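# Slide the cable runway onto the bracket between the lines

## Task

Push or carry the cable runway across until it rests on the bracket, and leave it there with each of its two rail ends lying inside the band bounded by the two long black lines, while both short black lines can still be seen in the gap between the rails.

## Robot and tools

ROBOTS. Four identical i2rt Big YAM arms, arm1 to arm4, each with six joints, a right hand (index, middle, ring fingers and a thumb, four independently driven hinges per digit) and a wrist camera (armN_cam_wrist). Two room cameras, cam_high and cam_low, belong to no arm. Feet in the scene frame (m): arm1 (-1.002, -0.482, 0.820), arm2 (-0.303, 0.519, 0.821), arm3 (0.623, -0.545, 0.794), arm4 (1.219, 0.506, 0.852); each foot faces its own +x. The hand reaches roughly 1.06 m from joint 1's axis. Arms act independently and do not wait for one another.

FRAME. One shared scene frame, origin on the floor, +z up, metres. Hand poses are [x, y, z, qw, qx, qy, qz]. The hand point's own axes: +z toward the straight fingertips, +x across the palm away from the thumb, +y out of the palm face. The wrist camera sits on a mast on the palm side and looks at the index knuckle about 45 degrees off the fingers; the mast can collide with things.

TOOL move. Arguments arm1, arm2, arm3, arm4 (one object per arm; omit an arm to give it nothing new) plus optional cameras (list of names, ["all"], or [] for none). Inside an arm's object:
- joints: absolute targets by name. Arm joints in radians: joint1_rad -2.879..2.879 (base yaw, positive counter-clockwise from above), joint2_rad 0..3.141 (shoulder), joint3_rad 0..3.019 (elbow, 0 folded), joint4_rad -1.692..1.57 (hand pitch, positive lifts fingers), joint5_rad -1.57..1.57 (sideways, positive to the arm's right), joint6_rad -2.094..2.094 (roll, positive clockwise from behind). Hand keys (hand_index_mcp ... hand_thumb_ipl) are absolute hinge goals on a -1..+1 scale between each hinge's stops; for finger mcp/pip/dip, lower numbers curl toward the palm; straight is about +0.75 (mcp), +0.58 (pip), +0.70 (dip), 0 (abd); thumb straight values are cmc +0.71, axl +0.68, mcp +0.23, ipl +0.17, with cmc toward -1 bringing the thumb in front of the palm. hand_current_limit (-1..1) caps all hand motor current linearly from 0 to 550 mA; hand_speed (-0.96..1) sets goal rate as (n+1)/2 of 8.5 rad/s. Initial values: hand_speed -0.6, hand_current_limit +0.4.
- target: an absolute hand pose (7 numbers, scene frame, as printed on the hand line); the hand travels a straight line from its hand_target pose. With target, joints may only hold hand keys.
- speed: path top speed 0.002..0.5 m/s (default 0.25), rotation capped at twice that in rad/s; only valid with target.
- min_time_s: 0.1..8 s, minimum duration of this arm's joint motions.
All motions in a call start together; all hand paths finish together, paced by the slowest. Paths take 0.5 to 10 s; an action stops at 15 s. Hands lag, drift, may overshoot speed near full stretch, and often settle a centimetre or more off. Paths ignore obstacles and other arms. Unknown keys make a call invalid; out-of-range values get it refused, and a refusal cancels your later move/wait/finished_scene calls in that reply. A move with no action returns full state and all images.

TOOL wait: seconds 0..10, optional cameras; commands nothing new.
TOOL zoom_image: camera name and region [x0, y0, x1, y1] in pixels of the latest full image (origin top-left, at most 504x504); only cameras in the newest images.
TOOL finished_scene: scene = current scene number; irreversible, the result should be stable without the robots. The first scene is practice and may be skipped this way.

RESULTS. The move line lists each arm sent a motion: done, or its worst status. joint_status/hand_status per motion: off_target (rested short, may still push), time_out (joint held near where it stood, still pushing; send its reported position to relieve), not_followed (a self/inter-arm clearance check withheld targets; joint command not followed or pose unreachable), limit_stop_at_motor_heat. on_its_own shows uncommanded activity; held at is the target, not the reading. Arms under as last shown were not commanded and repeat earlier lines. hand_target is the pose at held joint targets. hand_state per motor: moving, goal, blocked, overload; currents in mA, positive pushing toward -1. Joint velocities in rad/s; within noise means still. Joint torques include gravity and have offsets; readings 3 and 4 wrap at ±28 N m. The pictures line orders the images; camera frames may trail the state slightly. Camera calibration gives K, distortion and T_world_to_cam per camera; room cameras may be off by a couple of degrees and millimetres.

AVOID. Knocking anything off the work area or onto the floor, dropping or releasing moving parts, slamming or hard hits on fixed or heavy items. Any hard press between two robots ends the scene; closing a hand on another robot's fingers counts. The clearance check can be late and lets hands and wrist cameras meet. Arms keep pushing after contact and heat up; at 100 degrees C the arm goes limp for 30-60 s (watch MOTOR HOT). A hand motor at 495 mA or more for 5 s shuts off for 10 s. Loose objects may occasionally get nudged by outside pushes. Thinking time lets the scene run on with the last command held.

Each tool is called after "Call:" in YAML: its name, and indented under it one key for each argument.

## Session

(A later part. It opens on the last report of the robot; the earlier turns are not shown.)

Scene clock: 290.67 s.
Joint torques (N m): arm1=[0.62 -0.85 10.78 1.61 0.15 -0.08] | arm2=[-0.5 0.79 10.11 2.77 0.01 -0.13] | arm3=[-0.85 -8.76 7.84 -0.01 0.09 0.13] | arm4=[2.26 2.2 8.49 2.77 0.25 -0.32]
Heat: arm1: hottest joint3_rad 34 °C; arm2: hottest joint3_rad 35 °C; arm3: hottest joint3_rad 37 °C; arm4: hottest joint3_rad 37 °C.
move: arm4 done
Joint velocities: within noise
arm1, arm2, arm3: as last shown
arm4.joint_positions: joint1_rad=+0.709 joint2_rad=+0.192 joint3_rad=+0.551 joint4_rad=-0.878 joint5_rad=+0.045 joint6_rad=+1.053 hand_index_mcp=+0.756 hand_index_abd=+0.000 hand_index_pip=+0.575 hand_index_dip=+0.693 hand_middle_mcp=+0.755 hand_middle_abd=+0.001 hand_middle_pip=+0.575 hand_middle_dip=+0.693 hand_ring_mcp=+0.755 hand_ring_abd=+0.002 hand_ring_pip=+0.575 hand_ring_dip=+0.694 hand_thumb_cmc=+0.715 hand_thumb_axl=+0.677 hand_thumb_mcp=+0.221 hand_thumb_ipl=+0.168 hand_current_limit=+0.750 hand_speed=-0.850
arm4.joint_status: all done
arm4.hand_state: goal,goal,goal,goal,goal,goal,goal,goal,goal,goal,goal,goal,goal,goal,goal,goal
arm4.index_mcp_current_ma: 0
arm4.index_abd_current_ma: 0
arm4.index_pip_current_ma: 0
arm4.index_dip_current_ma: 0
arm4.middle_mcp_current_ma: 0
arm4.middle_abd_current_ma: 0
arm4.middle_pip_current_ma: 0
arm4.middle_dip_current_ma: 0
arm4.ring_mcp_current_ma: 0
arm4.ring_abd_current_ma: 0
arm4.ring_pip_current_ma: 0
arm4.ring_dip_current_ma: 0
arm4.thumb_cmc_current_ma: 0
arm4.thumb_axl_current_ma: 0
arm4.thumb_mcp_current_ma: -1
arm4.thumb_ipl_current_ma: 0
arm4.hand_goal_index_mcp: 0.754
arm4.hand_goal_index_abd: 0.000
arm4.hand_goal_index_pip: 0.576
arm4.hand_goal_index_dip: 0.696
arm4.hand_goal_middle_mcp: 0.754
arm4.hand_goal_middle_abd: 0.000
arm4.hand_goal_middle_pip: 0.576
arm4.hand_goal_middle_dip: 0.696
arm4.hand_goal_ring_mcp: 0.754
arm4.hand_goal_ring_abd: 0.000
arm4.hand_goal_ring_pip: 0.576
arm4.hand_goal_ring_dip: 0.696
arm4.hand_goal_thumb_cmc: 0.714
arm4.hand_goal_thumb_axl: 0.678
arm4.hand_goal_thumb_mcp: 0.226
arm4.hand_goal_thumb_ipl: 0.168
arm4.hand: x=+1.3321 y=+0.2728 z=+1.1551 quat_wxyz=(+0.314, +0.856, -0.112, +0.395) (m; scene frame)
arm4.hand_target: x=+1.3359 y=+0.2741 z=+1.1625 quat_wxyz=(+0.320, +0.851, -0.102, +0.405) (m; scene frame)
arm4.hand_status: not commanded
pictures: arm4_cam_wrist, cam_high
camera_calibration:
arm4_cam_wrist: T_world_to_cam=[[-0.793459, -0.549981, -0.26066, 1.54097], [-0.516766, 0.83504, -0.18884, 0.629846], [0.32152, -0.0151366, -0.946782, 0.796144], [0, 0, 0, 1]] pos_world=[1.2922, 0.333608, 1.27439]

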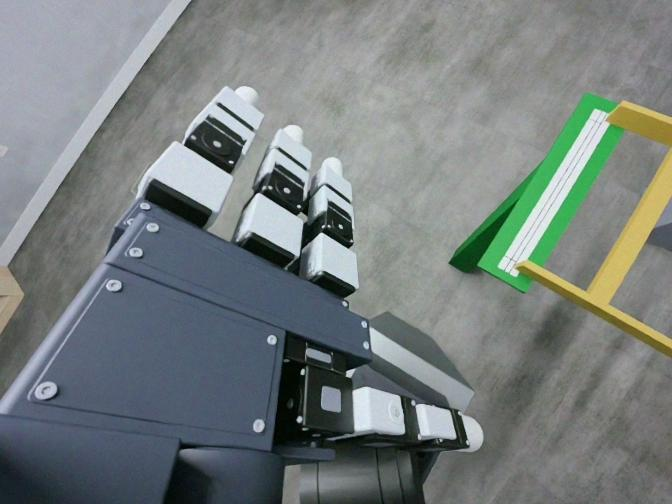

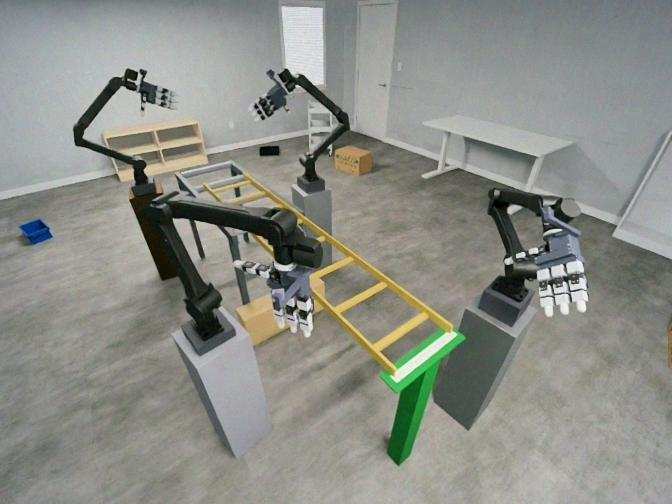

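Call:
move:
  arm4: {"joints":{"joint1_rad":-0.322,"joint2_rad":1.60,"joint3_rad":1.37,"joint4_rad":-1.36,"joint5_rad":0,"joint6_rad":1.358,"hand_current_limit":0.75},"min_time_s":3}

Call:
move:
  arm4: {"target":[1.028,0.057,0.88,0,0.7071,-0.7071,0],"speed":0.2}
  cameras: ["cam_high","arm4_cam_wrist"]

Scene clock: 296.10 s.
Joint torques (N m): arm1=[0.62 -0.91 10.78 1.59 0.15 -0.08] | arm2=[-0.73 0.85 10.11 2.74 -0.02 -0.15] | arm3=[-0.91 -8.7 7.84 -0.01 0.08 0.12] | arm4=[0.85 -13.04 10.52 -0.13 0.08 -0.09]
Heat: arm1: hottest joint3_rad 34 °C; arm2: hottest joint3_rad 35 °C; arm3: hottest joint3_rad 37 °C; arm4: hottest joint3_rad 37 °C.
move: arm4 done
Joint velocities: within noise
arm1, arm2, arm3: as last shown
arm4.joint_positions: joint1_rad=-0.315 joint2_rad=+1.596 joint3_rad=+1.317 joint4_rad=-1.353 joint5_rad=+0.002 joint6_rad=+1.350 hand_index_mcp=+0.754 hand_index_abd=+0.000 hand_index_pip=+0.575 hand_index_dip=+0.693 hand_middle_mcp=+0.754 hand_middle_abd=+0.001 hand_middle_pip=+0.575 hand_middle_dip=+0.693 hand_ring_mcp=+0.754 hand_ring_abd=+0.002 hand_ring_pip=+0.575 hand_ring_dip=+0.694 hand_thumb_cmc=+0.715 hand_thumb_axl=+0.677 hand_thumb_mcp=+0.221 hand_thumb_ipl=+0.168 hand_current_limit=+0.750 hand_speed=-0.850
arm4.joint_status: all done
arm4.hand_state: goal,goal,goal,goal,goal,goal,goal,goal,goal,goal,goal,goal,goal,goal,goal,goal
arm4.index_mcp_current_ma: 0
arm4.index_abd_current_ma: 0
arm4.index_pip_current_ma: 0
arm4.index_dip_current_ma: 0
arm4.middle_mcp_current_ma: 0
arm4.middle_abd_current_ma: 0
arm4.middle_pip_current_ma: 0
arm4.middle_dip_current_ma: 0
arm4.ring_mcp_current_ma: 0
arm4.ring_abd_current_ma: 0
arm4.ring_pip_current_ma: 0
arm4.ring_dip_current_ma: 0
arm4.thumb_cmc_current_ma: 0
arm4.thumb_axl_current_ma: 0
arm4.thumb_mcp_current_ma: -1
arm4.thumb_ipl_current_ma: 0
arm4.hand_goal_index_mcp: 0.754
arm4.hand_goal_index_abd: 0.000
arm4.hand_goal_index_pip: 0.576
arm4.hand_goal_index_dip: 0.696
arm4.hand_goal_middle_mcp: 0.754
arm4.hand_goal_middle_abd: 0.000
arm4.hand_goal_middle_pip: 0.576
arm4.hand_goal_middle_dip: 0.696
arm4.hand_goal_ring_mcp: 0.754
arm4.hand_goal_ring_abd: 0.000
arm4.hand_goal_ring_pip: 0.576
arm4.hand_goal_ring_dip: 0.696
arm4.hand_goal_thumb_cmc: 0.714
arm4.hand_goal_thumb_axl: 0.678
arm4.hand_goal_thumb_mcp: 0.226
arm4.hand_goal_thumb_ipl: 0.168
arm4.hand: x=+1.0406 y=+0.0860 z=+1.0077 quat_wxyz=(-0.026, +0.713, -0.701, -0.015) (m; scene frame)
arm4.hand_target: x=+1.0347 y=+0.0717 z=+1.0249 quat_wxyz=(-0.008, +0.707, -0.707, -0.002) (m; scene frame)
arm4.hand_status: not commanded
pictures: none

Scene clock: 297.60 s.
Joint torques (N m): arm1=[0.62 -0.91 10.77 1.59 0.14 -0.07] | arm2=[-0.56 0.67 10.17 2.77 -0.01 -0.17] | arm3=[-0.85 -8.7 7.83 -0.01 0.09 0.12] | arm4=[0.09 -13.57 6.24 0.61 0.26 -0.14]
Heat: arm1: hottest joint3_rad 34 °C; arm2: hottest joint3_rad 35 °C; arm3: hottest joint3_rad 37 °C; arm4: hottest joint3_rad 37 °C.
move: arm4 done
Joint velocities: within noise
arm1, arm2, arm3: as last shown
arm4.joint_positions: joint1_rad=-0.315 joint2_rad=+1.773 joint3_rad=+1.185 joint4_rad=-0.993 joint5_rad=+0.003 joint6_rad=+1.350 hand_index_mcp=+0.754 hand_index_abd=+0.000 hand_index_pip=+0.575 hand_index_dip=+0.693 hand_middle_mcp=+0.754 hand_middle_abd=+0.001 hand_middle_pip=+0.575 hand_middle_dip=+0.693 hand_ring_mcp=+0.754 hand_ring_abd=+0.002 hand_ring_pip=+0.575 hand_ring_dip=+0.694 hand_thumb_cmc=+0.715 hand_thumb_axl=+0.677 hand_thumb_mcp=+0.221 hand_thumb_ipl=+0.168 hand_current_limit=+0.750 hand_speed=-0.850
arm4.joint_status: not commanded
arm4.hand_state: goal,goal,goal,goal,goal,goal,goal,goal,goal,goal,goal,goal,goal,goal,goal,goal
arm4.index_mcp_current_ma: 0
arm4.index_abd_current_ma: 0
arm4.index_pip_current_ma: 0
arm4.index_dip_current_ma: 0
arm4.middle_mcp_current_ma: 0
arm4.middle_abd_current_ma: 0
arm4.middle_pip_current_ma: 0
arm4.middle_dip_current_ma: 0
arm4.ring_mcp_current_ma: 0
arm4.ring_abd_current_ma: 0
arm4.ring_pip_current_ma: 0
arm4.ring_dip_current_ma: 0
arm4.thumb_cmc_current_ma: 0
arm4.thumb_axl_current_ma: 0
arm4.thumb_mcp_current_ma: -1
arm4.thumb_ipl_current_ma: 0
arm4.hand_goal_index_mcp: 0.754
arm4.hand_goal_index_abd: 0.000
arm4.hand_goal_index_pip: 0.576
arm4.hand_goal_index_dip: 0.696
arm4.hand_goal_middle_mcp: 0.754
arm4.hand_goal_middle_abd: 0.000
arm4.hand_goal_middle_pip: 0.576
arm4.hand_goal_middle_dip: 0.696
arm4.hand_goal_ring_mcp: 0.754
arm4.hand_goal_ring_abd: 0.000
arm4.hand_goal_ring_pip: 0.576
arm4.hand_goal_ring_dip: 0.696
arm4.hand_goal_thumb_cmc: 0.714
arm4.hand_goal_thumb_axl: 0.678
arm4.hand_goal_thumb_mcp: 0.226
arm4.hand_goal_thumb_ipl: 0.168
arm4.hand: x=+1.0353 y=+0.0579 z=+0.8811 quat_wxyz=(-0.004, +0.713, -0.701, -0.001) (m; scene frame)
arm4.hand_target: x=+1.0280 y=+0.0570 z=+0.8800 quat_wxyz=(+0.000, +0.707, -0.707, +0.000) (m; scene frame)
arm4.hand_status: done (0.007 m and 1.1 deg from the pose sent, 0.132 m and 3.5 deg at the start)
pictures: arm4_cam_wrist, cam_high
camera_calibration:
arm4_cam_wrist: T_world_to_cam=[[-0.671598, 0.740828, 0.0114409, 0.675224], [0.497159, 0.439143, 0.748323, -1.24827], [0.549354, 0.50826, -0.663236, 0.11298], [0, 0, 0, 1]] pos_world=[1.012, -0.00947764, 1.00132]

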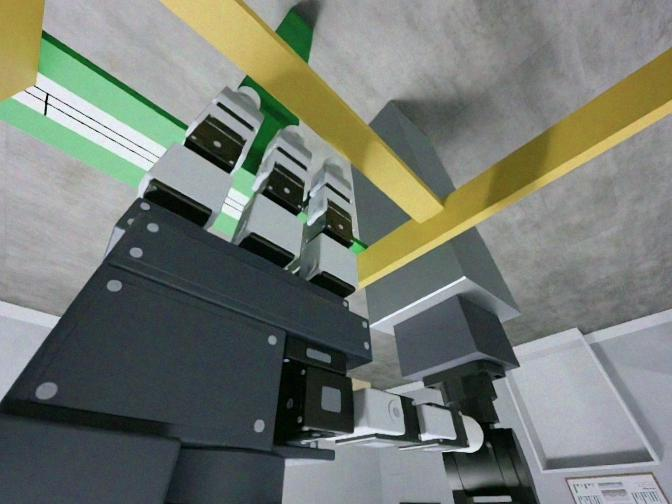

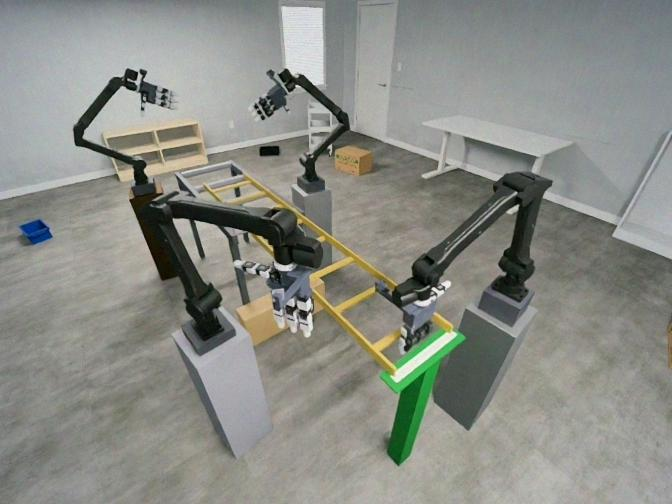

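Call:
zoom_image:
  camera: "cam_high"
  region: [370, 290, 480, 400]

Scaled by 4.582 from the camera's 672x504 image, which has a finer 960x720 frame.

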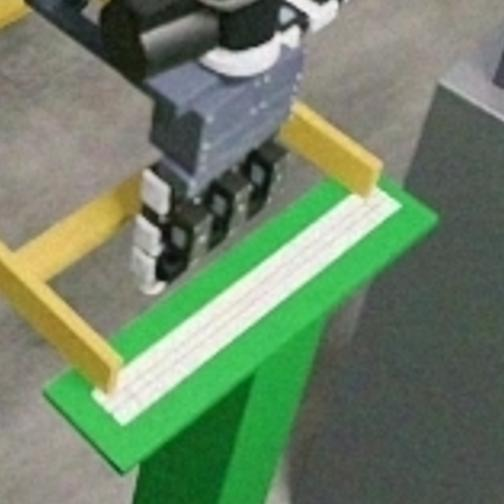

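Call:
move:
  arm4: {"target":[1.022,0.057,0.787,0,0.7071,-0.7071,0],"speed":0.12}
  cameras: ["cam_high","arm4_cam_wrist"]

Call:
zoom_image:
  camera: "cam_high"
  region: [370, 290, 480, 400]

Scene clock: 299.70 s.
Joint torques (N m): arm1=[0.62 -0.85 10.77 1.61 0.14 -0.08] | arm2=[-0.38 0.56 10.09 2.81 -0.02 -0.14] | arm3=[-0.91 -8.76 7.84 -0.02 0.08 0.12] | arm4=[0.85 -16.03 5.53 0.46 0.17 -0.11]
Heat: arm1: hottest joint3_rad 34 °C; arm2: hottest joint3_rad 35 °C; arm3: hottest joint3_rad 37 °C; arm4: hottest joint3_rad 37 °C.
move: arm4 off_target
Joint velocities: within noise
arm1, arm2, arm3: as last shown
arm4.joint_positions: joint1_rad=-0.334 joint2_rad=+1.947 joint3_rad=+1.117 joint4_rad=-0.769 joint5_rad=+0.005 joint6_rad=+1.335 hand_index_mcp=+0.754 hand_index_abd=+0.000 hand_index_pip=+0.575 hand_index_dip=+0.693 hand_middle_mcp=+0.755 hand_middle_abd=+0.001 hand_middle_pip=+0.575 hand_middle_dip=+0.693 hand_ring_mcp=+0.755 hand_ring_abd=+0.002 hand_ring_pip=+0.575 hand_ring_dip=+0.694 hand_thumb_cmc=+0.715 hand_thumb_axl=+0.677 hand_thumb_mcp=+0.220 hand_thumb_ipl=+0.168 hand_current_limit=+0.750 hand_speed=-0.850
arm4.joint_status: not commanded
arm4.hand_state: goal,goal,goal,goal,goal,goal,goal,goal,goal,goal,goal,goal,goal,goal,goal,goal
arm4.index_mcp_current_ma: 0
arm4.index_abd_current_ma: 0
arm4.index_pip_current_ma: 0
arm4.index_dip_current_ma: 0
arm4.middle_mcp_current_ma: 0
arm4.middle_abd_current_ma: 0
arm4.middle_pip_current_ma: 0
arm4.middle_dip_current_ma: 0
arm4.ring_mcp_current_ma: 0
arm4.ring_abd_current_ma: 0
arm4.ring_pip_current_ma: 0
arm4.ring_dip_current_ma: 0
arm4.thumb_cmc_current_ma: 0
arm4.thumb_axl_current_ma: 0
arm4.thumb_mcp_current_ma: -1
arm4.thumb_ipl_current_ma: 0
arm4.hand_goal_index_mcp: 0.754
arm4.hand_goal_index_abd: 0.000
arm4.hand_goal_index_pip: 0.576
arm4.hand_goal_index_dip: 0.696
arm4.hand_goal_middle_mcp: 0.754
arm4.hand_goal_middle_abd: 0.000
arm4.hand_goal_middle_pip: 0.576
arm4.hand_goal_middle_dip: 0.696
arm4.hand_goal_ring_mcp: 0.754
arm4.hand_goal_ring_abd: 0.000
arm4.hand_goal_ring_pip: 0.576
arm4.hand_goal_ring_dip: 0.696
arm4.hand_goal_thumb_cmc: 0.714
arm4.hand_goal_thumb_axl: 0.678
arm4.hand_goal_thumb_mcp: 0.226
arm4.hand_goal_thumb_ipl: 0.168
arm4.hand: x=+1.0279 y=+0.0644 z=+0.7813 quat_wxyz=(-0.011, +0.711, -0.703, -0.006) (m; scene frame)
arm4.hand_target: x=+1.0221 y=+0.0572 z=+0.7871 quat_wxyz=(+0.000, +0.707, -0.707, +0.000) (m; scene frame)
arm4.hand_status: off_target (0.011 m and 1.6 deg from the pose sent, 0.095 m and 1.1 deg at the start)
pictures: arm4_cam_wrist, cam_high
camera_calibration:
arm4_cam_wrist: T_world_to_cam=[[-0.668639, 0.743245, 0.0225685, 0.654632], [0.497081, 0.4242, 0.756945, -1.17854], [0.553022, 0.517341, -0.653089, 0.0351727], [0, 0, 0, 1]] pos_world=[1.00409, -0.00481124, 0.900287]

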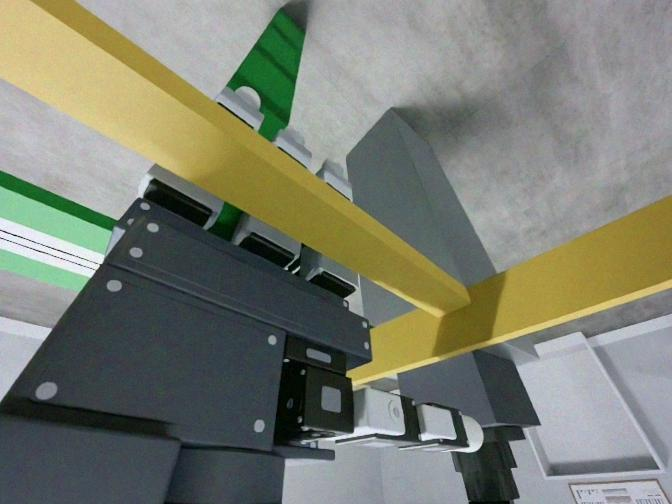

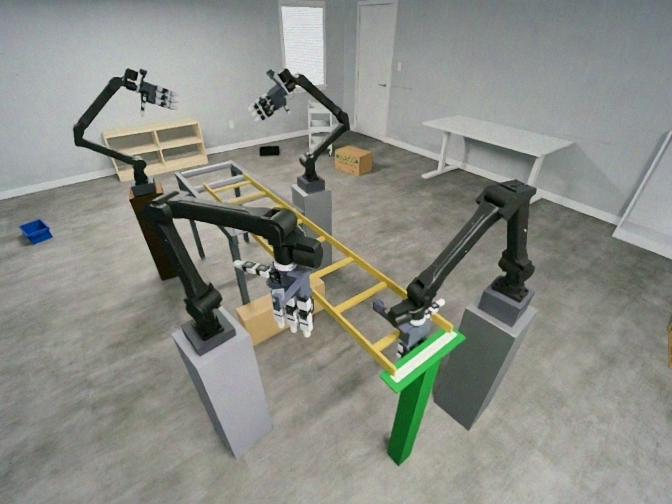

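Scaled by 4.582 from the camera's 672x504 image, which has a finer 960x720 frame.

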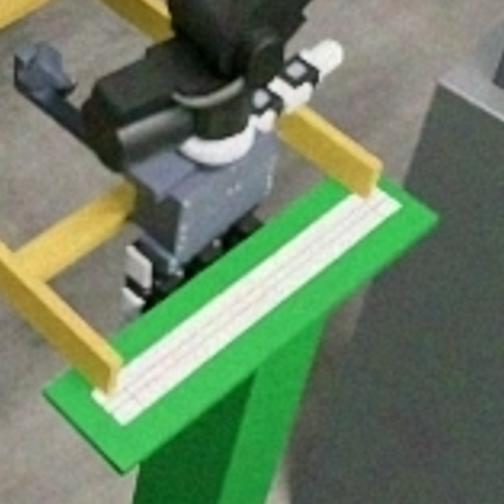

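Call:
move:
  arm4: {"joints":{"hand_index_pip":-0.737,"hand_middle_pip":-0.737,"hand_ring_pip":-0.737,"hand_speed":-0.6}}

Call:
move:
  arm4: {"target":[1.004,0.057,0.787,0,0.7071,-0.7071,0],"speed":0.1,"joints":{"hand_index_dip":-0.1,"hand_middle_dip":-0.1,"hand_ring_dip":-0.1}}
  cameras: ["cam_high","cam_low"]

Call:
zoom_image:
  camera: "cam_low"
  region: [330, 200, 530, 400]

Scene clock: 301.33 s.
Joint torques (N m): arm1=[0.67 -0.91 10.78 1.61 0.15 -0.07] | arm2=[-0.73 1.08 10.09 2.77 0 -0.14] | arm3=[-0.91 -8.76 7.84 -0.02 0.09 0.12] | arm4=[0.21 -15.68 5.64 0.59 0.26 -0.1]
Heat: arm1: hottest joint3_rad 34 °C; arm2: hottest joint3_rad 35 °C; arm3: hottest joint3_rad 37 °C; arm4: hottest joint3_rad 37 °C.
move: arm4 done
Joint velocities: within noise
arm1, arm2, arm3: as last shown
arm4.joint_positions: joint1_rad=-0.334 joint2_rad=+1.947 joint3_rad=+1.117 joint4_rad=-0.769 joint5_rad=+0.005 joint6_rad=+1.335 hand_index_mcp=+0.754 hand_index_abd=+0.000 hand_index_pip=-0.728 hand_index_dip=+0.693 hand_middle_mcp=+0.755 hand_middle_abd=+0.001 hand_middle_pip=-0.728 hand_middle_dip=+0.693 hand_ring_mcp=+0.755 hand_ring_abd=+0.002 hand_ring_pip=-0.727 hand_ring_dip=+0.694 hand_thumb_cmc=+0.715 hand_thumb_axl=+0.677 hand_thumb_mcp=+0.220 hand_thumb_ipl=+0.168 hand_current_limit=+0.750 hand_speed=-0.600
arm4.joint_status: all done
arm4.hand_state: goal,goal,goal,goal,goal,goal,goal,goal,goal,goal,goal,goal,goal,goal,goal,goal
arm4.index_mcp_current_ma: 0
arm4.index_abd_current_ma: 0
arm4.index_pip_current_ma: 1
arm4.index_dip_current_ma: 0
arm4.middle_mcp_current_ma: 0
arm4.middle_abd_current_ma: 0
arm4.middle_pip_current_ma: 1
arm4.middle_dip_current_ma: 0
arm4.ring_mcp_current_ma: 0
arm4.ring_abd_current_ma: 0
arm4.ring_pip_current_ma: 1
arm4.ring_dip_current_ma: 0
arm4.thumb_cmc_current_ma: 0
arm4.thumb_axl_current_ma: 0
arm4.thumb_mcp_current_ma: -1
arm4.thumb_ipl_current_ma: 0
arm4.hand_goal_index_mcp: 0.754
arm4.hand_goal_index_abd: 0.000
arm4.hand_goal_index_pip: -0.736
arm4.hand_goal_index_dip: 0.696
arm4.hand_goal_middle_mcp: 0.754
arm4.hand_goal_middle_abd: 0.000
arm4.hand_goal_middle_pip: -0.736
arm4.hand_goal_middle_dip: 0.696
arm4.hand_goal_ring_mcp: 0.754
arm4.hand_goal_ring_abd: 0.000
arm4.hand_goal_ring_pip: -0.736
arm4.hand_goal_ring_dip: 0.696
arm4.hand_goal_thumb_cmc: 0.714
arm4.hand_goal_thumb_axl: 0.678
arm4.hand_goal_thumb_mcp: 0.226
arm4.hand_goal_thumb_ipl: 0.168
arm4.hand: x=+1.0279 y=+0.0644 z=+0.7813 quat_wxyz=(-0.011, +0.711, -0.703, -0.006) (m; scene frame)
arm4.hand_target: x=+1.0221 y=+0.0572 z=+0.7871 quat_wxyz=(+0.000, +0.707, -0.707, +0.000) (m; scene frame)
arm4.hand_status: not commanded
pictures: none

Scene clock: 302.40 s.
Joint torques (N m): arm1=[0.62 -0.91 10.78 1.61 0.14 -0.08] | arm2=[-0.62 0.97 9.99 2.74 -0.02 -0.15] | arm3=[-0.91 -8.7 7.83 -0.02 0.09 0.13] | arm4=[0.09 -15.27 6.56 0.36 0.26 -0.21]
Heat: arm1: hottest joint3_rad 34 °C; arm2: hottest joint3_rad 35 °C; arm3: hottest joint3_rad 37 °C; arm4: hottest joint3_rad 37 °C.
move: arm4 off_target
Joint velocities: within noise
arm1.joint_positions: joint1_rad=+0.166 joint2_rad=+0.624 joint3_rad=+1.324 joint4_rad=-1.143 joint5_rad=+0.019 joint6_rad=+1.116 hand_index_mcp=+0.755 hand_index_abd=+0.001 hand_index_pip=+0.577 hand_index_dip=+0.696 hand_middle_mcp=+0.755 hand_middle_abd=+0.001 hand_middle_pip=+0.577 hand_middle_dip=+0.696 hand_ring_mcp=+0.755 hand_ring_abd=+0.000 hand_ring_pip=+0.577 hand_ring_dip=+0.696 hand_thumb_cmc=+0.715 hand_thumb_axl=+0.677 hand_thumb_mcp=+0.226 hand_thumb_ipl=+0.168 hand_current_limit=+0.400 hand_speed=-0.600
arm1.joint_status: not commanded
arm1.hand_state: goal,goal,goal,goal,goal,goal,goal,goal,goal,goal,goal,goal,goal,goal,goal,goal
arm1.index_mcp_current_ma: 1
arm1.index_abd_current_ma: 0
arm1.index_pip_current_ma: 1
arm1.index_dip_current_ma: 0
arm1.middle_mcp_current_ma: 1
arm1.middle_abd_current_ma: 0
arm1.middle_pip_current_ma: 1
arm1.middle_dip_current_ma: 0
arm1.ring_mcp_current_ma: 1
arm1.ring_abd_current_ma: 0
arm1.ring_pip_current_ma: 1
arm1.ring_dip_current_ma: 0
arm1.thumb_cmc_current_ma: 1
arm1.thumb_axl_current_ma: -1
arm1.thumb_mcp_current_ma: 0
arm1.thumb_ipl_current_ma: 0
arm1.hand_goal_index_mcp: 0.754
arm1.hand_goal_index_abd: 0.000
arm1.hand_goal_index_pip: 0.576
arm1.hand_goal_index_dip: 0.696
arm1.hand_goal_middle_mcp: 0.754
arm1.hand_goal_middle_abd: 0.000
arm1.hand_goal_middle_pip: 0.576
arm1.hand_goal_middle_dip: 0.696
arm1.hand_goal_ring_mcp: 0.754
arm1.hand_goal_ring_abd: 0.000
arm1.hand_goal_ring_pip: 0.576
arm1.hand_goal_ring_dip: 0.696
arm1.hand_goal_thumb_cmc: 0.714
arm1.hand_goal_thumb_axl: 0.678
arm1.hand_goal_thumb_mcp: 0.226
arm1.hand_goal_thumb_ipl: 0.168
arm1.hand: x=-0.9125 y=-0.2064 z=+1.3835 quat_wxyz=(-0.280, +0.450, +0.715, +0.456) (m; scene frame)
arm1.hand_target: x=-0.9124 y=-0.2099 z=+1.3967 quat_wxyz=(-0.286, +0.446, +0.709, +0.466) (m; scene frame)
arm1.hand_status: not commanded
arm2.joint_positions: joint1_rad=-0.055 joint2_rad=+0.612 joint3_rad=+1.317 joint4_rad=-1.234 joint5_rad=-0.014 joint6_rad=+1.159 hand_index_mcp=+0.754 hand_index_abd=+0.000 hand_index_pip=+0.577 hand_index_dip=+0.696 hand_middle_mcp=+0.754 hand_middle_abd=+0.001 hand_middle_pip=+0.577 hand_middle_dip=+0.696 hand_ring_mcp=+0.754 hand_ring_abd=+0.000 hand_ring_pip=+0.577 hand_ring_dip=+0.696 hand_thumb_cmc=+0.714 hand_thumb_axl=+0.677 hand_thumb_mcp=+0.226 hand_thumb_ipl=+0.168 hand_current_limit=+0.400 hand_speed=-0.600
arm2.joint_status: not commanded
arm2.hand_state: goal,goal,goal,goal,goal,goal,goal,goal,goal,goal,goal,goal,goal,goal,goal,goal
arm2.index_mcp_current_ma: 0
arm2.index_abd_current_ma: 1
arm2.index_pip_current_ma: 2
arm2.index_dip_current_ma: 0
arm2.middle_mcp_current_ma: 0
arm2.middle_abd_current_ma: 1
arm2.middle_pip_current_ma: 2
arm2.middle_dip_current_ma: 0
arm2.ring_mcp_current_ma: 0
arm2.ring_abd_current_ma: 1
arm2.ring_pip_current_ma: 2
arm2.ring_dip_current_ma: 0
arm2.thumb_cmc_current_ma: 1
arm2.thumb_axl_current_ma: -3
arm2.thumb_mcp_current_ma: -1
arm2.thumb_ipl_current_ma: -1
arm2.hand_goal_index_mcp: 0.754
arm2.hand_goal_index_abd: 0.000
arm2.hand_goal_index_pip: 0.576
arm2.hand_goal_index_dip: 0.696
arm2.hand_goal_middle_mcp: 0.754
arm2.hand_goal_middle_abd: 0.000
arm2.hand_goal_middle_pip: 0.576
arm2.hand_goal_middle_dip: 0.696
arm2.hand_goal_ring_mcp: 0.754
arm2.hand_goal_ring_abd: 0.000
arm2.hand_goal_ring_pip: 0.576
arm2.hand_goal_ring_dip: 0.696
arm2.hand_goal_thumb_cmc: 0.714
arm2.hand_goal_thumb_axl: 0.678
arm2.hand_goal_thumb_mcp: 0.226
arm2.hand_goal_thumb_ipl: 0.168
arm2.hand: x=-0.4305 y=+0.2754 z=+1.3591 quat_wxyz=(+0.437, +0.684, -0.532, +0.241) (m; scene frame)
arm2.hand_target: x=-0.4301 y=+0.2780 z=+1.3702 quat_wxyz=(+0.446, +0.679, -0.528, +0.246) (m; scene frame)
arm2.hand_status: not commanded
arm3.joint_positions: joint1_rad=-1.143 joint2_rad=+1.335 joint3_rad=+1.387 joint4_rad=-1.568 joint5_rad=+0.006 joint6_rad=+1.584 hand_index_mcp=+0.754 hand_index_abd=-0.003 hand_index_pip=+0.574 hand_index_dip=+0.694 hand_middle_mcp=+0.754 hand_middle_abd=+0.000 hand_middle_pip=+0.574 hand_middle_dip=+0.693 hand_ring_mcp=+0.754 hand_ring_abd=+0.000 hand_ring_pip=+0.573 hand_ring_dip=+0.694 hand_thumb_cmc=+0.713 hand_thumb_axl=+0.677 hand_thumb_mcp=+0.215 hand_thumb_ipl=+0.165 hand_current_limit=+0.400 hand_speed=-0.600
arm3.joint_status: not commanded
arm3.hand_state: goal,goal,goal,goal,goal,goal,goal,goal,goal,goal,goal,goal,goal,goal,goal,goal
arm3.index_mcp_current_ma: 0
arm3.index_abd_current_ma: -1
arm3.index_pip_current_ma: -1
arm3.index_dip_current_ma: -1
arm3.middle_mcp_current_ma: 0
arm3.middle_abd_current_ma: 0
arm3.middle_pip_current_ma: -1
arm3.middle_dip_current_ma: -1
arm3.ring_mcp_current_ma: 0
arm3.ring_abd_current_ma: 0
arm3.ring_pip_current_ma: -1
arm3.ring_dip_current_ma: -1
arm3.thumb_cmc_current_ma: 0
arm3.thumb_axl_current_ma: 0
arm3.thumb_mcp_current_ma: -11
arm3.thumb_ipl_current_ma: -2
arm3.hand_goal_index_mcp: 0.754
arm3.hand_goal_index_abd: 0.000
arm3.hand_goal_index_pip: 0.576
arm3.hand_goal_index_dip: 0.696
arm3.hand_goal_middle_mcp: 0.754
arm3.hand_goal_middle_abd: 0.000
arm3.hand_goal_middle_pip: 0.576
arm3.hand_goal_middle_dip: 0.696
arm3.hand_goal_ring_mcp: 0.754
arm3.hand_goal_ring_abd: 0.000
arm3.hand_goal_ring_pip: 0.576
arm3.hand_goal_ring_dip: 0.696
arm3.hand_goal_thumb_cmc: 0.714
arm3.hand_goal_thumb_axl: 0.678
arm3.hand_goal_thumb_mcp: 0.226
arm3.hand_goal_thumb_ipl: 0.168
arm3.hand: x=+0.9864 y=-0.4255 z=+1.0779 quat_wxyz=(+0.001, +0.965, +0.260, +0.024) (m; scene frame)
arm3.hand_target: x=+0.9830 y=-0.4299 z=+1.0770 quat_wxyz=(+0.002, +0.968, +0.251, +0.020) (m; scene frame)
arm3.hand_status: not commanded
arm4.joint_positions: joint1_rad=-0.367 joint2_rad=+1.947 joint3_rad=+1.117 joint4_rad=-0.769 joint5_rad=+0.005 joint6_rad=+1.313 hand_index_mcp=+0.754 hand_index_abd=+0.000 hand_index_pip=-0.729 hand_index_dip=-0.096 hand_middle_mcp=+0.755 hand_middle_abd=+0.001 hand_middle_pip=-0.728 hand_middle_dip=-0.097 hand_ring_mcp=+0.755 hand_ring_abd=+0.002 hand_ring_pip=-0.728 hand_ring_dip=-0.097 hand_thumb_cmc=+0.715 hand_thumb_axl=+0.677 hand_thumb_mcp=+0.220 hand_thumb_ipl=+0.168 hand_current_limit=+0.750 hand_speed=-0.600
arm4.joint_status: all done
arm4.hand_state: goal,goal,goal,goal,goal,goal,goal,goal,goal,goal,goal,goal,goal,goal,goal,goal
arm4.index_mcp_current_ma: 0
arm4.index_abd_current_ma: 0
arm4.index_pip_current_ma: 1
arm4.index_dip_current_ma: 0
arm4.middle_mcp_current_ma: 0
arm4.middle_abd_current_ma: 0
arm4.middle_pip_current_ma: 1
arm4.middle_dip_current_ma: 0
arm4.ring_mcp_current_ma: 0
arm4.ring_abd_current_ma: 0
arm4.ring_pip_current_ma: 1
arm4.ring_dip_current_ma: 0
arm4.thumb_cmc_current_ma: 0
arm4.thumb_axl_current_ma: 0
arm4.thumb_mcp_current_ma: -1
arm4.thumb_ipl_current_ma: 0
arm4.hand_goal_index_mcp: 0.754
arm4.hand_goal_index_abd: 0.000
arm4.hand_goal_index_pip: -0.736
arm4.hand_goal_index_dip: -0.100
arm4.hand_goal_middle_mcp: 0.754
arm4.hand_goal_middle_abd: 0.000
arm4.hand_goal_middle_pip: -0.736
arm4.hand_goal_middle_dip: -0.100
arm4.hand_goal_ring_mcp: 0.754
arm4.hand_goal_ring_abd: 0.000
arm4.hand_goal_ring_pip: -0.736
arm4.hand_goal_ring_dip: -0.100
arm4.hand_goal_thumb_cmc: 0.714
arm4.hand_goal_thumb_axl: 0.678
arm4.hand_goal_thumb_mcp: 0.226
arm4.hand_goal_thumb_ipl: 0.168
arm4.hand: x=+1.0129 y=+0.0691 z=+0.7812 quat_wxyz=(-0.011, +0.708, -0.706, -0.006) (m; scene frame)
arm4.hand_target: x=+1.0042 y=+0.0573 z=+0.7873 quat_wxyz=(+0.000, +0.707, -0.707, +0.000) (m; scene frame)
arm4.hand_status: off_target (0.016 m and 1.5 deg from the pose sent, 0.026 m and 1.6 deg at the start)
pictures: cam_high, cam_low

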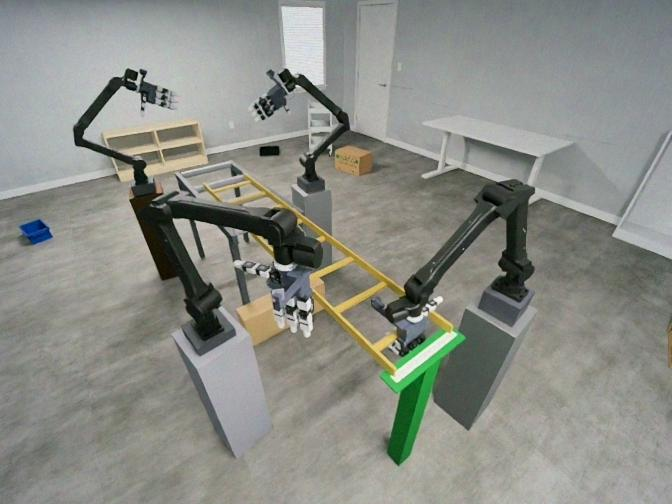

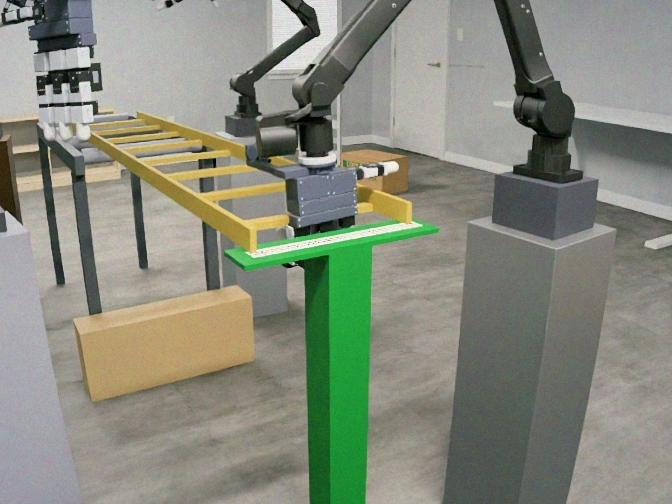

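Scaled by 2.520 from the camera's 672x504 image, which has a finer 960x720 frame.

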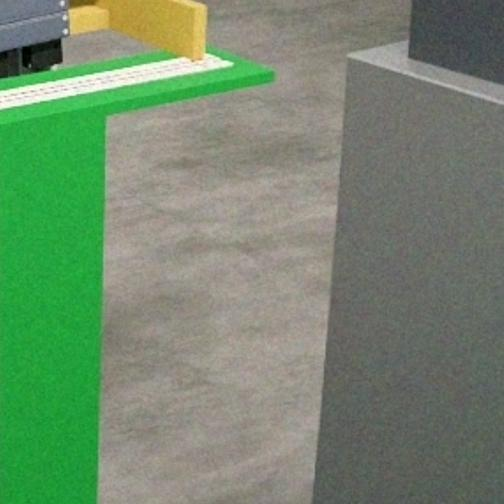

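Call:
move:
  arm4: {"target":[1.0,0.057,0.835,0.05,0.706,-0.706,0],"speed":0.1}

Call:
move:
  arm4: {"target":[1.0,0.057,0.85,0.05,0.706,-0.706,0],"speed":0.1}
  cameras: ["cam_high"]

Call:
zoom_image:
  camera: "cam_high"
  region: [370, 290, 480, 400]

Scene clock: 303.80 s.
Joint torques (N m): arm1=[0.62 -0.85 10.78 1.61 0.14 -0.08] | arm2=[-0.56 0.97 10.06 2.8 0.01 -0.16] | arm3=[-0.91 -8.7 7.83 -0.01 0.08 0.13] | arm4=[1.08 -17.9 5.7 0.79 1.27 -0.27]
Heat: arm1: hottest joint3_rad 34 °C; arm2: hottest joint3_rad 35 °C; arm3: hottest joint3_rad 37 °C; arm4: hottest joint3_rad 37 °C.
move: arm4 off_target
Joint velocities: within noise
arm1, arm2, arm3: as last shown
arm4.joint_positions: joint1_rad=-0.362 joint2_rad=+1.864 joint3_rad=+1.092 joint4_rad=-0.767 joint5_rad=+0.033 joint6_rad=+1.323 hand_index_mcp=+0.766 hand_index_abd=-0.001 hand_index_pip=-0.729 hand_index_dip=-0.096 hand_middle_mcp=+0.759 hand_middle_abd=+0.001 hand_middle_pip=-0.729 hand_middle_dip=-0.097 hand_ring_mcp=+0.755 hand_ring_abd=+0.002 hand_ring_pip=-0.728 hand_ring_dip=-0.097 hand_thumb_cmc=+0.715 hand_thumb_axl=+0.677 hand_thumb_mcp=+0.220 hand_thumb_ipl=+0.168 hand_current_limit=+0.750 hand_speed=-0.600
arm4.joint_status: not commanded
arm4.hand_state: goal,goal,goal,goal,goal,goal,goal,goal,goal,goal,goal,goal,goal,goal,goal,goal
arm4.index_mcp_current_ma: 3
arm4.index_abd_current_ma: 0
arm4.index_pip_current_ma: 1
arm4.index_dip_current_ma: 0
arm4.middle_mcp_current_ma: 1
arm4.middle_abd_current_ma: 0
arm4.middle_pip_current_ma: 1
arm4.middle_dip_current_ma: 0
arm4.ring_mcp_current_ma: 0
arm4.ring_abd_current_ma: 0
arm4.ring_pip_current_ma: 1
arm4.ring_dip_current_ma: 0
arm4.thumb_cmc_current_ma: 0
arm4.thumb_axl_current_ma: 0
arm4.thumb_mcp_current_ma: -1
arm4.thumb_ipl_current_ma: 0
arm4.hand_goal_index_mcp: 0.754
arm4.hand_goal_index_abd: 0.000
arm4.hand_goal_index_pip: -0.736
arm4.hand_goal_index_dip: -0.100
arm4.hand_goal_middle_mcp: 0.754
arm4.hand_goal_middle_abd: 0.000
arm4.hand_goal_middle_pip: -0.736
arm4.hand_goal_middle_dip: -0.100
arm4.hand_goal_ring_mcp: 0.754
arm4.hand_goal_ring_abd: 0.000
arm4.hand_goal_ring_pip: -0.736
arm4.hand_goal_ring_dip: -0.100
arm4.hand_goal_thumb_cmc: 0.714
arm4.hand_goal_thumb_axl: 0.678
arm4.hand_goal_thumb_mcp: 0.226
arm4.hand_goal_thumb_ipl: 0.168
arm4.hand: x=+1.0094 y=+0.0676 z=+0.8148 quat_wxyz=(+0.022, +0.705, -0.709, -0.003) (m; scene frame)
arm4.hand_target: x=+1.0002 y=+0.0574 z=+0.8349 quat_wxyz=(+0.050, +0.706, -0.707, +0.000) (m; scene frame)
arm4.hand_status: off_target (0.025 m and 3.3 deg from the pose sent, 0.057 m and 7.0 deg at the start)
pictures: none

Scene clock: 304.77 s.
Joint torques (N m): arm1=[0.62 -0.91 10.78 1.61 0.15 -0.08] | arm2=[-0.67 0.73 10.06 2.78 -0.01 -0.15] | arm3=[-0.85 -8.7 7.83 -0.01 0.09 0.12] | arm4=[0.73 -20.31 6.17 -0.43 1.27 -0.24]
Heat: arm1: hottest joint3_rad 34 °C; arm2: hottest joint3_rad 35 °C; arm3: hottest joint3_rad 37 °C; arm4: hottest joint3_rad 37 °C.
move: arm4 off_target
Joint velocities: within noise
arm1, arm2, arm3: as last shown
arm4.joint_positions: joint1_rad=-0.362 joint2_rad=+1.863 joint3_rad=+1.092 joint4_rad=-0.774 joint5_rad=+0.034 joint6_rad=+1.323 hand_index_mcp=+0.767 hand_index_abd=-0.001 hand_index_pip=-0.729 hand_index_dip=-0.096 hand_middle_mcp=+0.760 hand_middle_abd=+0.001 hand_middle_pip=-0.729 hand_middle_dip=-0.097 hand_ring_mcp=+0.755 hand_ring_abd=+0.002 hand_ring_pip=-0.728 hand_ring_dip=-0.097 hand_thumb_cmc=+0.715 hand_thumb_axl=+0.677 hand_thumb_mcp=+0.220 hand_thumb_ipl=+0.168 hand_current_limit=+0.750 hand_speed=-0.600
arm4.joint_status: not commanded
arm4.hand_state: goal,goal,goal,goal,goal,goal,goal,goal,goal,goal,goal,goal,goal,goal,goal,goal
arm4.index_mcp_current_ma: 3
arm4.index_abd_current_ma: 0
arm4.index_pip_current_ma: 1
arm4.index_dip_current_ma: 0
arm4.middle_mcp_current_ma: 1
arm4.middle_abd_current_ma: 0
arm4.middle_pip_current_ma: 1
arm4.middle_dip_current_ma: 0
arm4.ring_mcp_current_ma: 0
arm4.ring_abd_current_ma: 0
arm4.ring_pip_current_ma: 1
arm4.ring_dip_current_ma: 0
arm4.thumb_cmc_current_ma: 0
arm4.thumb_axl_current_ma: 0
arm4.thumb_mcp_current_ma: -1
arm4.thumb_ipl_current_ma: 0
arm4.hand_goal_index_mcp: 0.754
arm4.hand_goal_index_abd: 0.000
arm4.hand_goal_index_pip: -0.736
arm4.hand_goal_index_dip: -0.100
arm4.hand_goal_middle_mcp: 0.754
arm4.hand_goal_middle_abd: 0.000
arm4.hand_goal_middle_pip: -0.736
arm4.hand_goal_middle_dip: -0.100
arm4.hand_goal_ring_mcp: 0.754
arm4.hand_goal_ring_abd: 0.000
arm4.hand_goal_ring_pip: -0.736
arm4.hand_goal_ring_dip: -0.100
arm4.hand_goal_thumb_cmc: 0.714
arm4.hand_goal_thumb_axl: 0.678
arm4.hand_goal_thumb_mcp: 0.226
arm4.hand_goal_thumb_ipl: 0.168
arm4.hand: x=+1.0098 y=+0.0692 z=+0.8153 quat_wxyz=(+0.019, +0.705, -0.709, -0.005) (m; scene frame)
arm4.hand_target: x=+1.0002 y=+0.0578 z=+0.8491 quat_wxyz=(+0.050, +0.706, -0.707, +0.000) (m; scene frame)
arm4.hand_status: off_target (0.038 m and 3.6 deg from the pose sent, 0.038 m and 3.3 deg at the start)
pictures: cam_high

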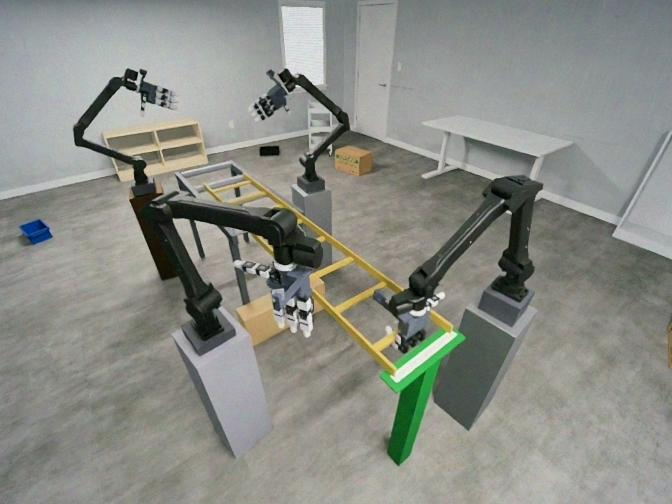

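Scaled by 4.582 from the camera's 672x504 image, which has a finer 960x720 frame.

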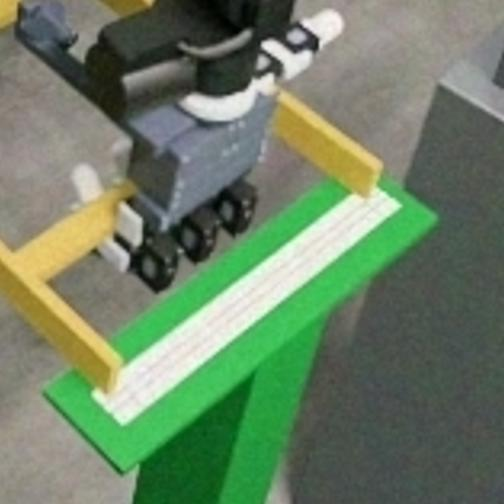

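Call:
move:
  arm4: {"target":[1.01,0.063,0.862,0.05,0.706,-0.706,0],"speed":0.06}

Call:
move:
  arm4: {"target":[1.025,0.07,0.865,0.05,0.706,-0.706,0],"speed":0.06}
  cameras: ["cam_high"]

Call:
zoom_image:
  camera: "cam_high"
  region: [370, 290, 480, 400]

Scene clock: 306.10 s.
Joint torques (N m): arm1=[0.62 -0.91 10.78 1.61 0.14 -0.08] | arm2=[-0.67 0.56 10.06 2.74 0 -0.18] | arm3=[-0.85 -8.7 7.83 -0.01 0.09 0.13] | arm4=[2.32 -22.53 5.76 -1.09 0.99 -0.1]
Heat: arm1: hottest joint3_rad 34 °C; arm2: hottest joint3_rad 35 °C; arm3: hottest joint3_rad 37 °C; arm4: hottest joint3_rad 37 °C.
move: arm4 off_target
Joint velocities: within noise
arm1, arm2, arm3: as last shown
arm4.joint_positions: joint1_rad=-0.361 joint2_rad=+1.855 joint3_rad=+1.082 joint4_rad=-0.774 joint5_rad=+0.040 joint6_rad=+1.323 hand_index_mcp=+0.770 hand_index_abd=-0.001 hand_index_pip=-0.729 hand_index_dip=-0.096 hand_middle_mcp=+0.760 hand_middle_abd=+0.000 hand_middle_pip=-0.729 hand_middle_dip=-0.097 hand_ring_mcp=+0.755 hand_ring_abd=+0.002 hand_ring_pip=-0.728 hand_ring_dip=-0.097 hand_thumb_cmc=+0.715 hand_thumb_axl=+0.677 hand_thumb_mcp=+0.220 hand_thumb_ipl=+0.168 hand_current_limit=+0.750 hand_speed=-0.600
arm4.joint_status: not commanded
arm4.hand_state: goal,goal,goal,goal,goal,goal,goal,goal,goal,goal,goal,goal,goal,goal,goal,goal
arm4.index_mcp_current_ma: 5
arm4.index_abd_current_ma: 0
arm4.index_pip_current_ma: 1
arm4.index_dip_current_ma: 0
arm4.middle_mcp_current_ma: 1
arm4.middle_abd_current_ma: 0
arm4.middle_pip_current_ma: 1
arm4.middle_dip_current_ma: 0
arm4.ring_mcp_current_ma: 0
arm4.ring_abd_current_ma: 0
arm4.ring_pip_current_ma: 1
arm4.ring_dip_current_ma: 0
arm4.thumb_cmc_current_ma: 0
arm4.thumb_axl_current_ma: 0
arm4.thumb_mcp_current_ma: -1
arm4.thumb_ipl_current_ma: 0
arm4.hand_goal_index_mcp: 0.754
arm4.hand_goal_index_abd: 0.000
arm4.hand_goal_index_pip: -0.736
arm4.hand_goal_index_dip: -0.100
arm4.hand_goal_middle_mcp: 0.754
arm4.hand_goal_middle_abd: 0.000
arm4.hand_goal_middle_pip: -0.736
arm4.hand_goal_middle_dip: -0.100
arm4.hand_goal_ring_mcp: 0.754
arm4.hand_goal_ring_abd: 0.000
arm4.hand_goal_ring_pip: -0.736
arm4.hand_goal_ring_dip: -0.100
arm4.hand_goal_thumb_cmc: 0.714
arm4.hand_goal_thumb_axl: 0.678
arm4.hand_goal_thumb_mcp: 0.226
arm4.hand_goal_thumb_ipl: 0.168
arm4.hand: x=+1.0101 y=+0.0732 z=+0.8163 quat_wxyz=(+0.020, +0.706, -0.708, -0.009) (m; scene frame)
arm4.hand_target: x=+1.0097 y=+0.0635 z=+0.8593 quat_wxyz=(+0.050, +0.706, -0.706, +0.000) (m; scene frame)
arm4.hand_status: off_target (0.047 m and 3.6 deg from the pose sent, 0.047 m and 3.6 deg at the start)
pictures: none

Scene clock: 307.27 s.
Joint torques (N m): arm1=[0.62 -0.85 10.78 1.61 0.14 -0.08] | arm2=[-0.38 0.79 10.04 2.82 -0.01 -0.14] | arm3=[-0.85 -8.7 7.83 -0.03 0.09 0.12] | arm4=[2.14 -22.36 6.37 -1.09 0.95 0]
Heat: arm1: hottest joint3_rad 34 °C; arm2: hottest joint3_rad 35 °C; arm3: hottest joint3_rad 37 °C; arm4: hottest joint3_rad 37 °C.
move: arm4 off_target
Joint velocities: within noise
arm1, arm2, arm3: as last shown
arm4.joint_positions: joint1_rad=-0.334 joint2_rad=+1.834 joint3_rad=+1.044 joint4_rad=-0.774 joint5_rad=+0.043 joint6_rad=+1.337 hand_index_mcp=+0.771 hand_index_abd=-0.007 hand_index_pip=-0.729 hand_index_dip=-0.096 hand_middle_mcp=+0.760 hand_middle_abd=+0.000 hand_middle_pip=-0.729 hand_middle_dip=-0.097 hand_ring_mcp=+0.756 hand_ring_abd=+0.002 hand_ring_pip=-0.728 hand_ring_dip=-0.097 hand_thumb_cmc=+0.715 hand_thumb_axl=+0.677 hand_thumb_mcp=+0.220 hand_thumb_ipl=+0.168 hand_current_limit=+0.750 hand_speed=-0.600
arm4.joint_status: not commanded
arm4.hand_state: goal,goal,goal,goal,goal,goal,goal,goal,goal,goal,goal,goal,goal,goal,goal,goal
arm4.index_mcp_current_ma: 6
arm4.index_abd_current_ma: -1
arm4.index_pip_current_ma: 1
arm4.index_dip_current_ma: 0
arm4.middle_mcp_current_ma: 1
arm4.middle_abd_current_ma: 0
arm4.middle_pip_current_ma: 1
arm4.middle_dip_current_ma: 0
arm4.ring_mcp_current_ma: 0
arm4.ring_abd_current_ma: 0
arm4.ring_pip_current_ma: 1
arm4.ring_dip_current_ma: 0
arm4.thumb_cmc_current_ma: 0
arm4.thumb_axl_current_ma: 0
arm4.thumb_mcp_current_ma: -1
arm4.thumb_ipl_current_ma: 0
arm4.hand_goal_index_mcp: 0.754
arm4.hand_goal_index_abd: 0.000
arm4.hand_goal_index_pip: -0.736
arm4.hand_goal_index_dip: -0.100
arm4.hand_goal_middle_mcp: 0.754
arm4.hand_goal_middle_abd: 0.000
arm4.hand_goal_middle_pip: -0.736
arm4.hand_goal_middle_dip: -0.100
arm4.hand_goal_ring_mcp: 0.754
arm4.hand_goal_ring_abd: 0.000
arm4.hand_goal_ring_pip: -0.736
arm4.hand_goal_ring_dip: -0.100
arm4.hand_goal_thumb_cmc: 0.714
arm4.hand_goal_thumb_axl: 0.678
arm4.hand_goal_thumb_mcp: 0.226
arm4.hand_goal_thumb_ipl: 0.168
arm4.hand: x=+1.0255 y=+0.0847 z=+0.8157 quat_wxyz=(+0.014, +0.711, -0.703, -0.014) (m; scene frame)
arm4.hand_target: x=+1.0247 y=+0.0710 z=+0.8620 quat_wxyz=(+0.050, +0.706, -0.706, +0.001) (m; scene frame)
arm4.hand_status: off_target (0.051 m and 4.5 deg from the pose sent, 0.051 m and 3.6 deg at the start)
pictures: cam_high

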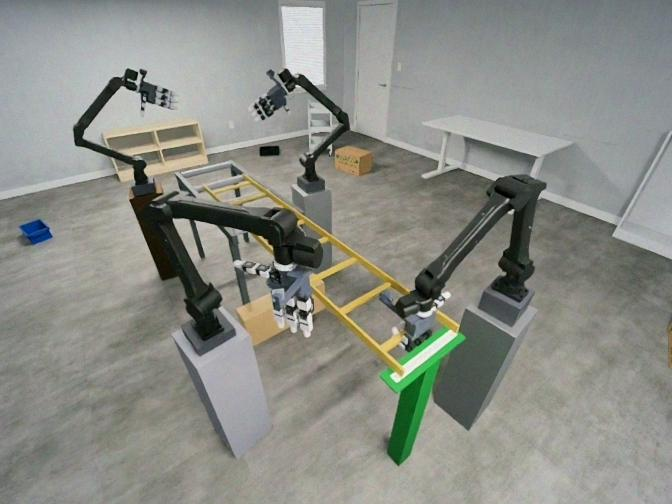

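Scaled by 4.582 from the camera's 672x504 image, which has a finer 960x720 frame.

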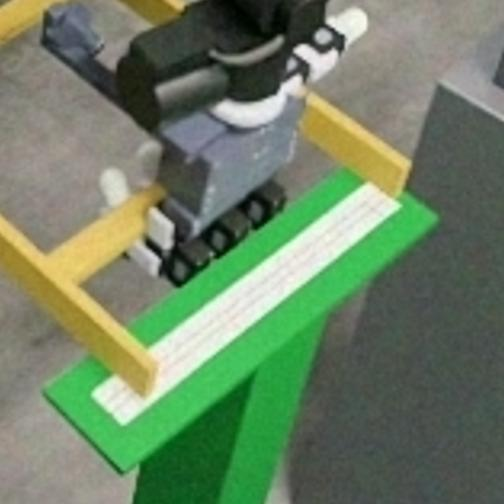

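Call:
move:
  arm4: {"target":[1.014,0.057,0.867,0.05,0.706,-0.706,0],"speed":0.06}
  cameras: ["cam_high"]

Call:
zoom_image:
  camera: "cam_high"
  region: [370, 290, 480, 400]

Scene clock: 308.63 s.
Joint torques (N m): arm1=[0.62 -0.85 10.76 1.61 0.15 -0.08] | arm2=[-0.56 0.73 10.17 2.71 0 -0.15] | arm3=[-0.91 -8.76 7.84 -0.01 0.09 0.12] | arm4=[0.91 -20.54 9.22 -1.66 0.97 -0.13]
Heat: arm1: hottest joint3_rad 34 °C; arm2: hottest joint3_rad 35 °C; arm3: hottest joint3_rad 37 °C; arm4: hottest joint3_rad 37 °C.
move: arm4 off_target
Joint velocities: within noise
arm1, arm2, arm3: as last shown
arm4.joint_positions: joint1_rad=-0.334 joint2_rad=+1.834 joint3_rad=+1.044 joint4_rad=-0.784 joint5_rad=+0.043 joint6_rad=+1.336 hand_index_mcp=+0.771 hand_index_abd=-0.010 hand_index_pip=-0.729 hand_index_dip=-0.096 hand_middle_mcp=+0.761 hand_middle_abd=+0.000 hand_middle_pip=-0.729 hand_middle_dip=-0.097 hand_ring_mcp=+0.756 hand_ring_abd=+0.002 hand_ring_pip=-0.728 hand_ring_dip=-0.097 hand_thumb_cmc=+0.715 hand_thumb_axl=+0.677 hand_thumb_mcp=+0.220 hand_thumb_ipl=+0.168 hand_current_limit=+0.750 hand_speed=-0.600
arm4.joint_status: not commanded
arm4.hand_state: goal,goal,goal,goal,goal,goal,goal,goal,goal,goal,goal,goal,goal,goal,goal,goal
arm4.index_mcp_current_ma: 6
arm4.index_abd_current_ma: -1
arm4.index_pip_current_ma: 1
arm4.index_dip_current_ma: 0
arm4.middle_mcp_current_ma: 1
arm4.middle_abd_current_ma: 0
arm4.middle_pip_current_ma: 1
arm4.middle_dip_current_ma: 0
arm4.ring_mcp_current_ma: 0
arm4.ring_abd_current_ma: 0
arm4.ring_pip_current_ma: 1
arm4.ring_dip_current_ma: 0
arm4.thumb_cmc_current_ma: 0
arm4.thumb_axl_current_ma: 0
arm4.thumb_mcp_current_ma: -1
arm4.thumb_ipl_current_ma: 0
arm4.hand_goal_index_mcp: 0.754
arm4.hand_goal_index_abd: 0.000
arm4.hand_goal_index_pip: -0.736
arm4.hand_goal_index_dip: -0.100
arm4.hand_goal_middle_mcp: 0.754
arm4.hand_goal_middle_abd: 0.000
arm4.hand_goal_middle_pip: -0.736
arm4.hand_goal_middle_dip: -0.100
arm4.hand_goal_ring_mcp: 0.754
arm4.hand_goal_ring_abd: 0.000
arm4.hand_goal_ring_pip: -0.736
arm4.hand_goal_ring_dip: -0.100
arm4.hand_goal_thumb_cmc: 0.714
arm4.hand_goal_thumb_axl: 0.678
arm4.hand_goal_thumb_mcp: 0.226
arm4.hand_goal_thumb_ipl: 0.168
arm4.hand: x=+1.0261 y=+0.0868 z=+0.8157 quat_wxyz=(+0.009, +0.711, -0.703, -0.016) (m; scene frame)
arm4.hand_target: x=+1.0145 y=+0.0596 z=+0.8659 quat_wxyz=(+0.050, +0.706, -0.706, +0.000) (m; scene frame)
arm4.hand_status: off_target (0.061 m and 5.1 deg from the pose sent, 0.059 m and 4.5 deg at the start)
pictures: cam_high

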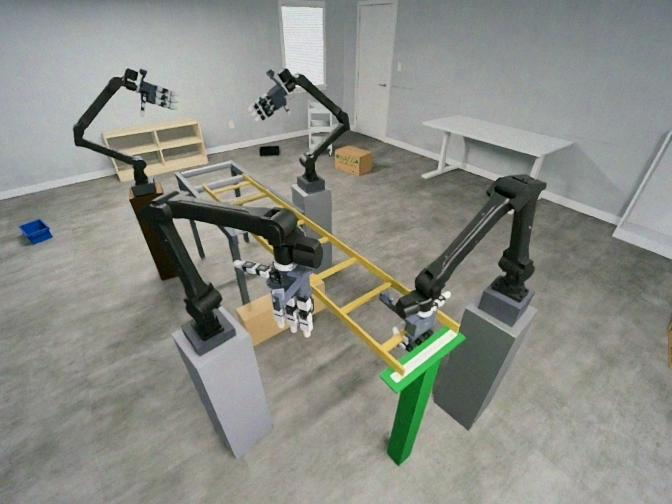

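Scaled by 4.582 from the camera's 672x504 image, which has a finer 960x720 frame.

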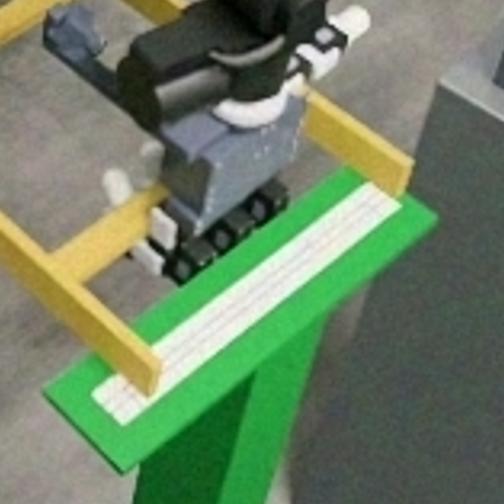

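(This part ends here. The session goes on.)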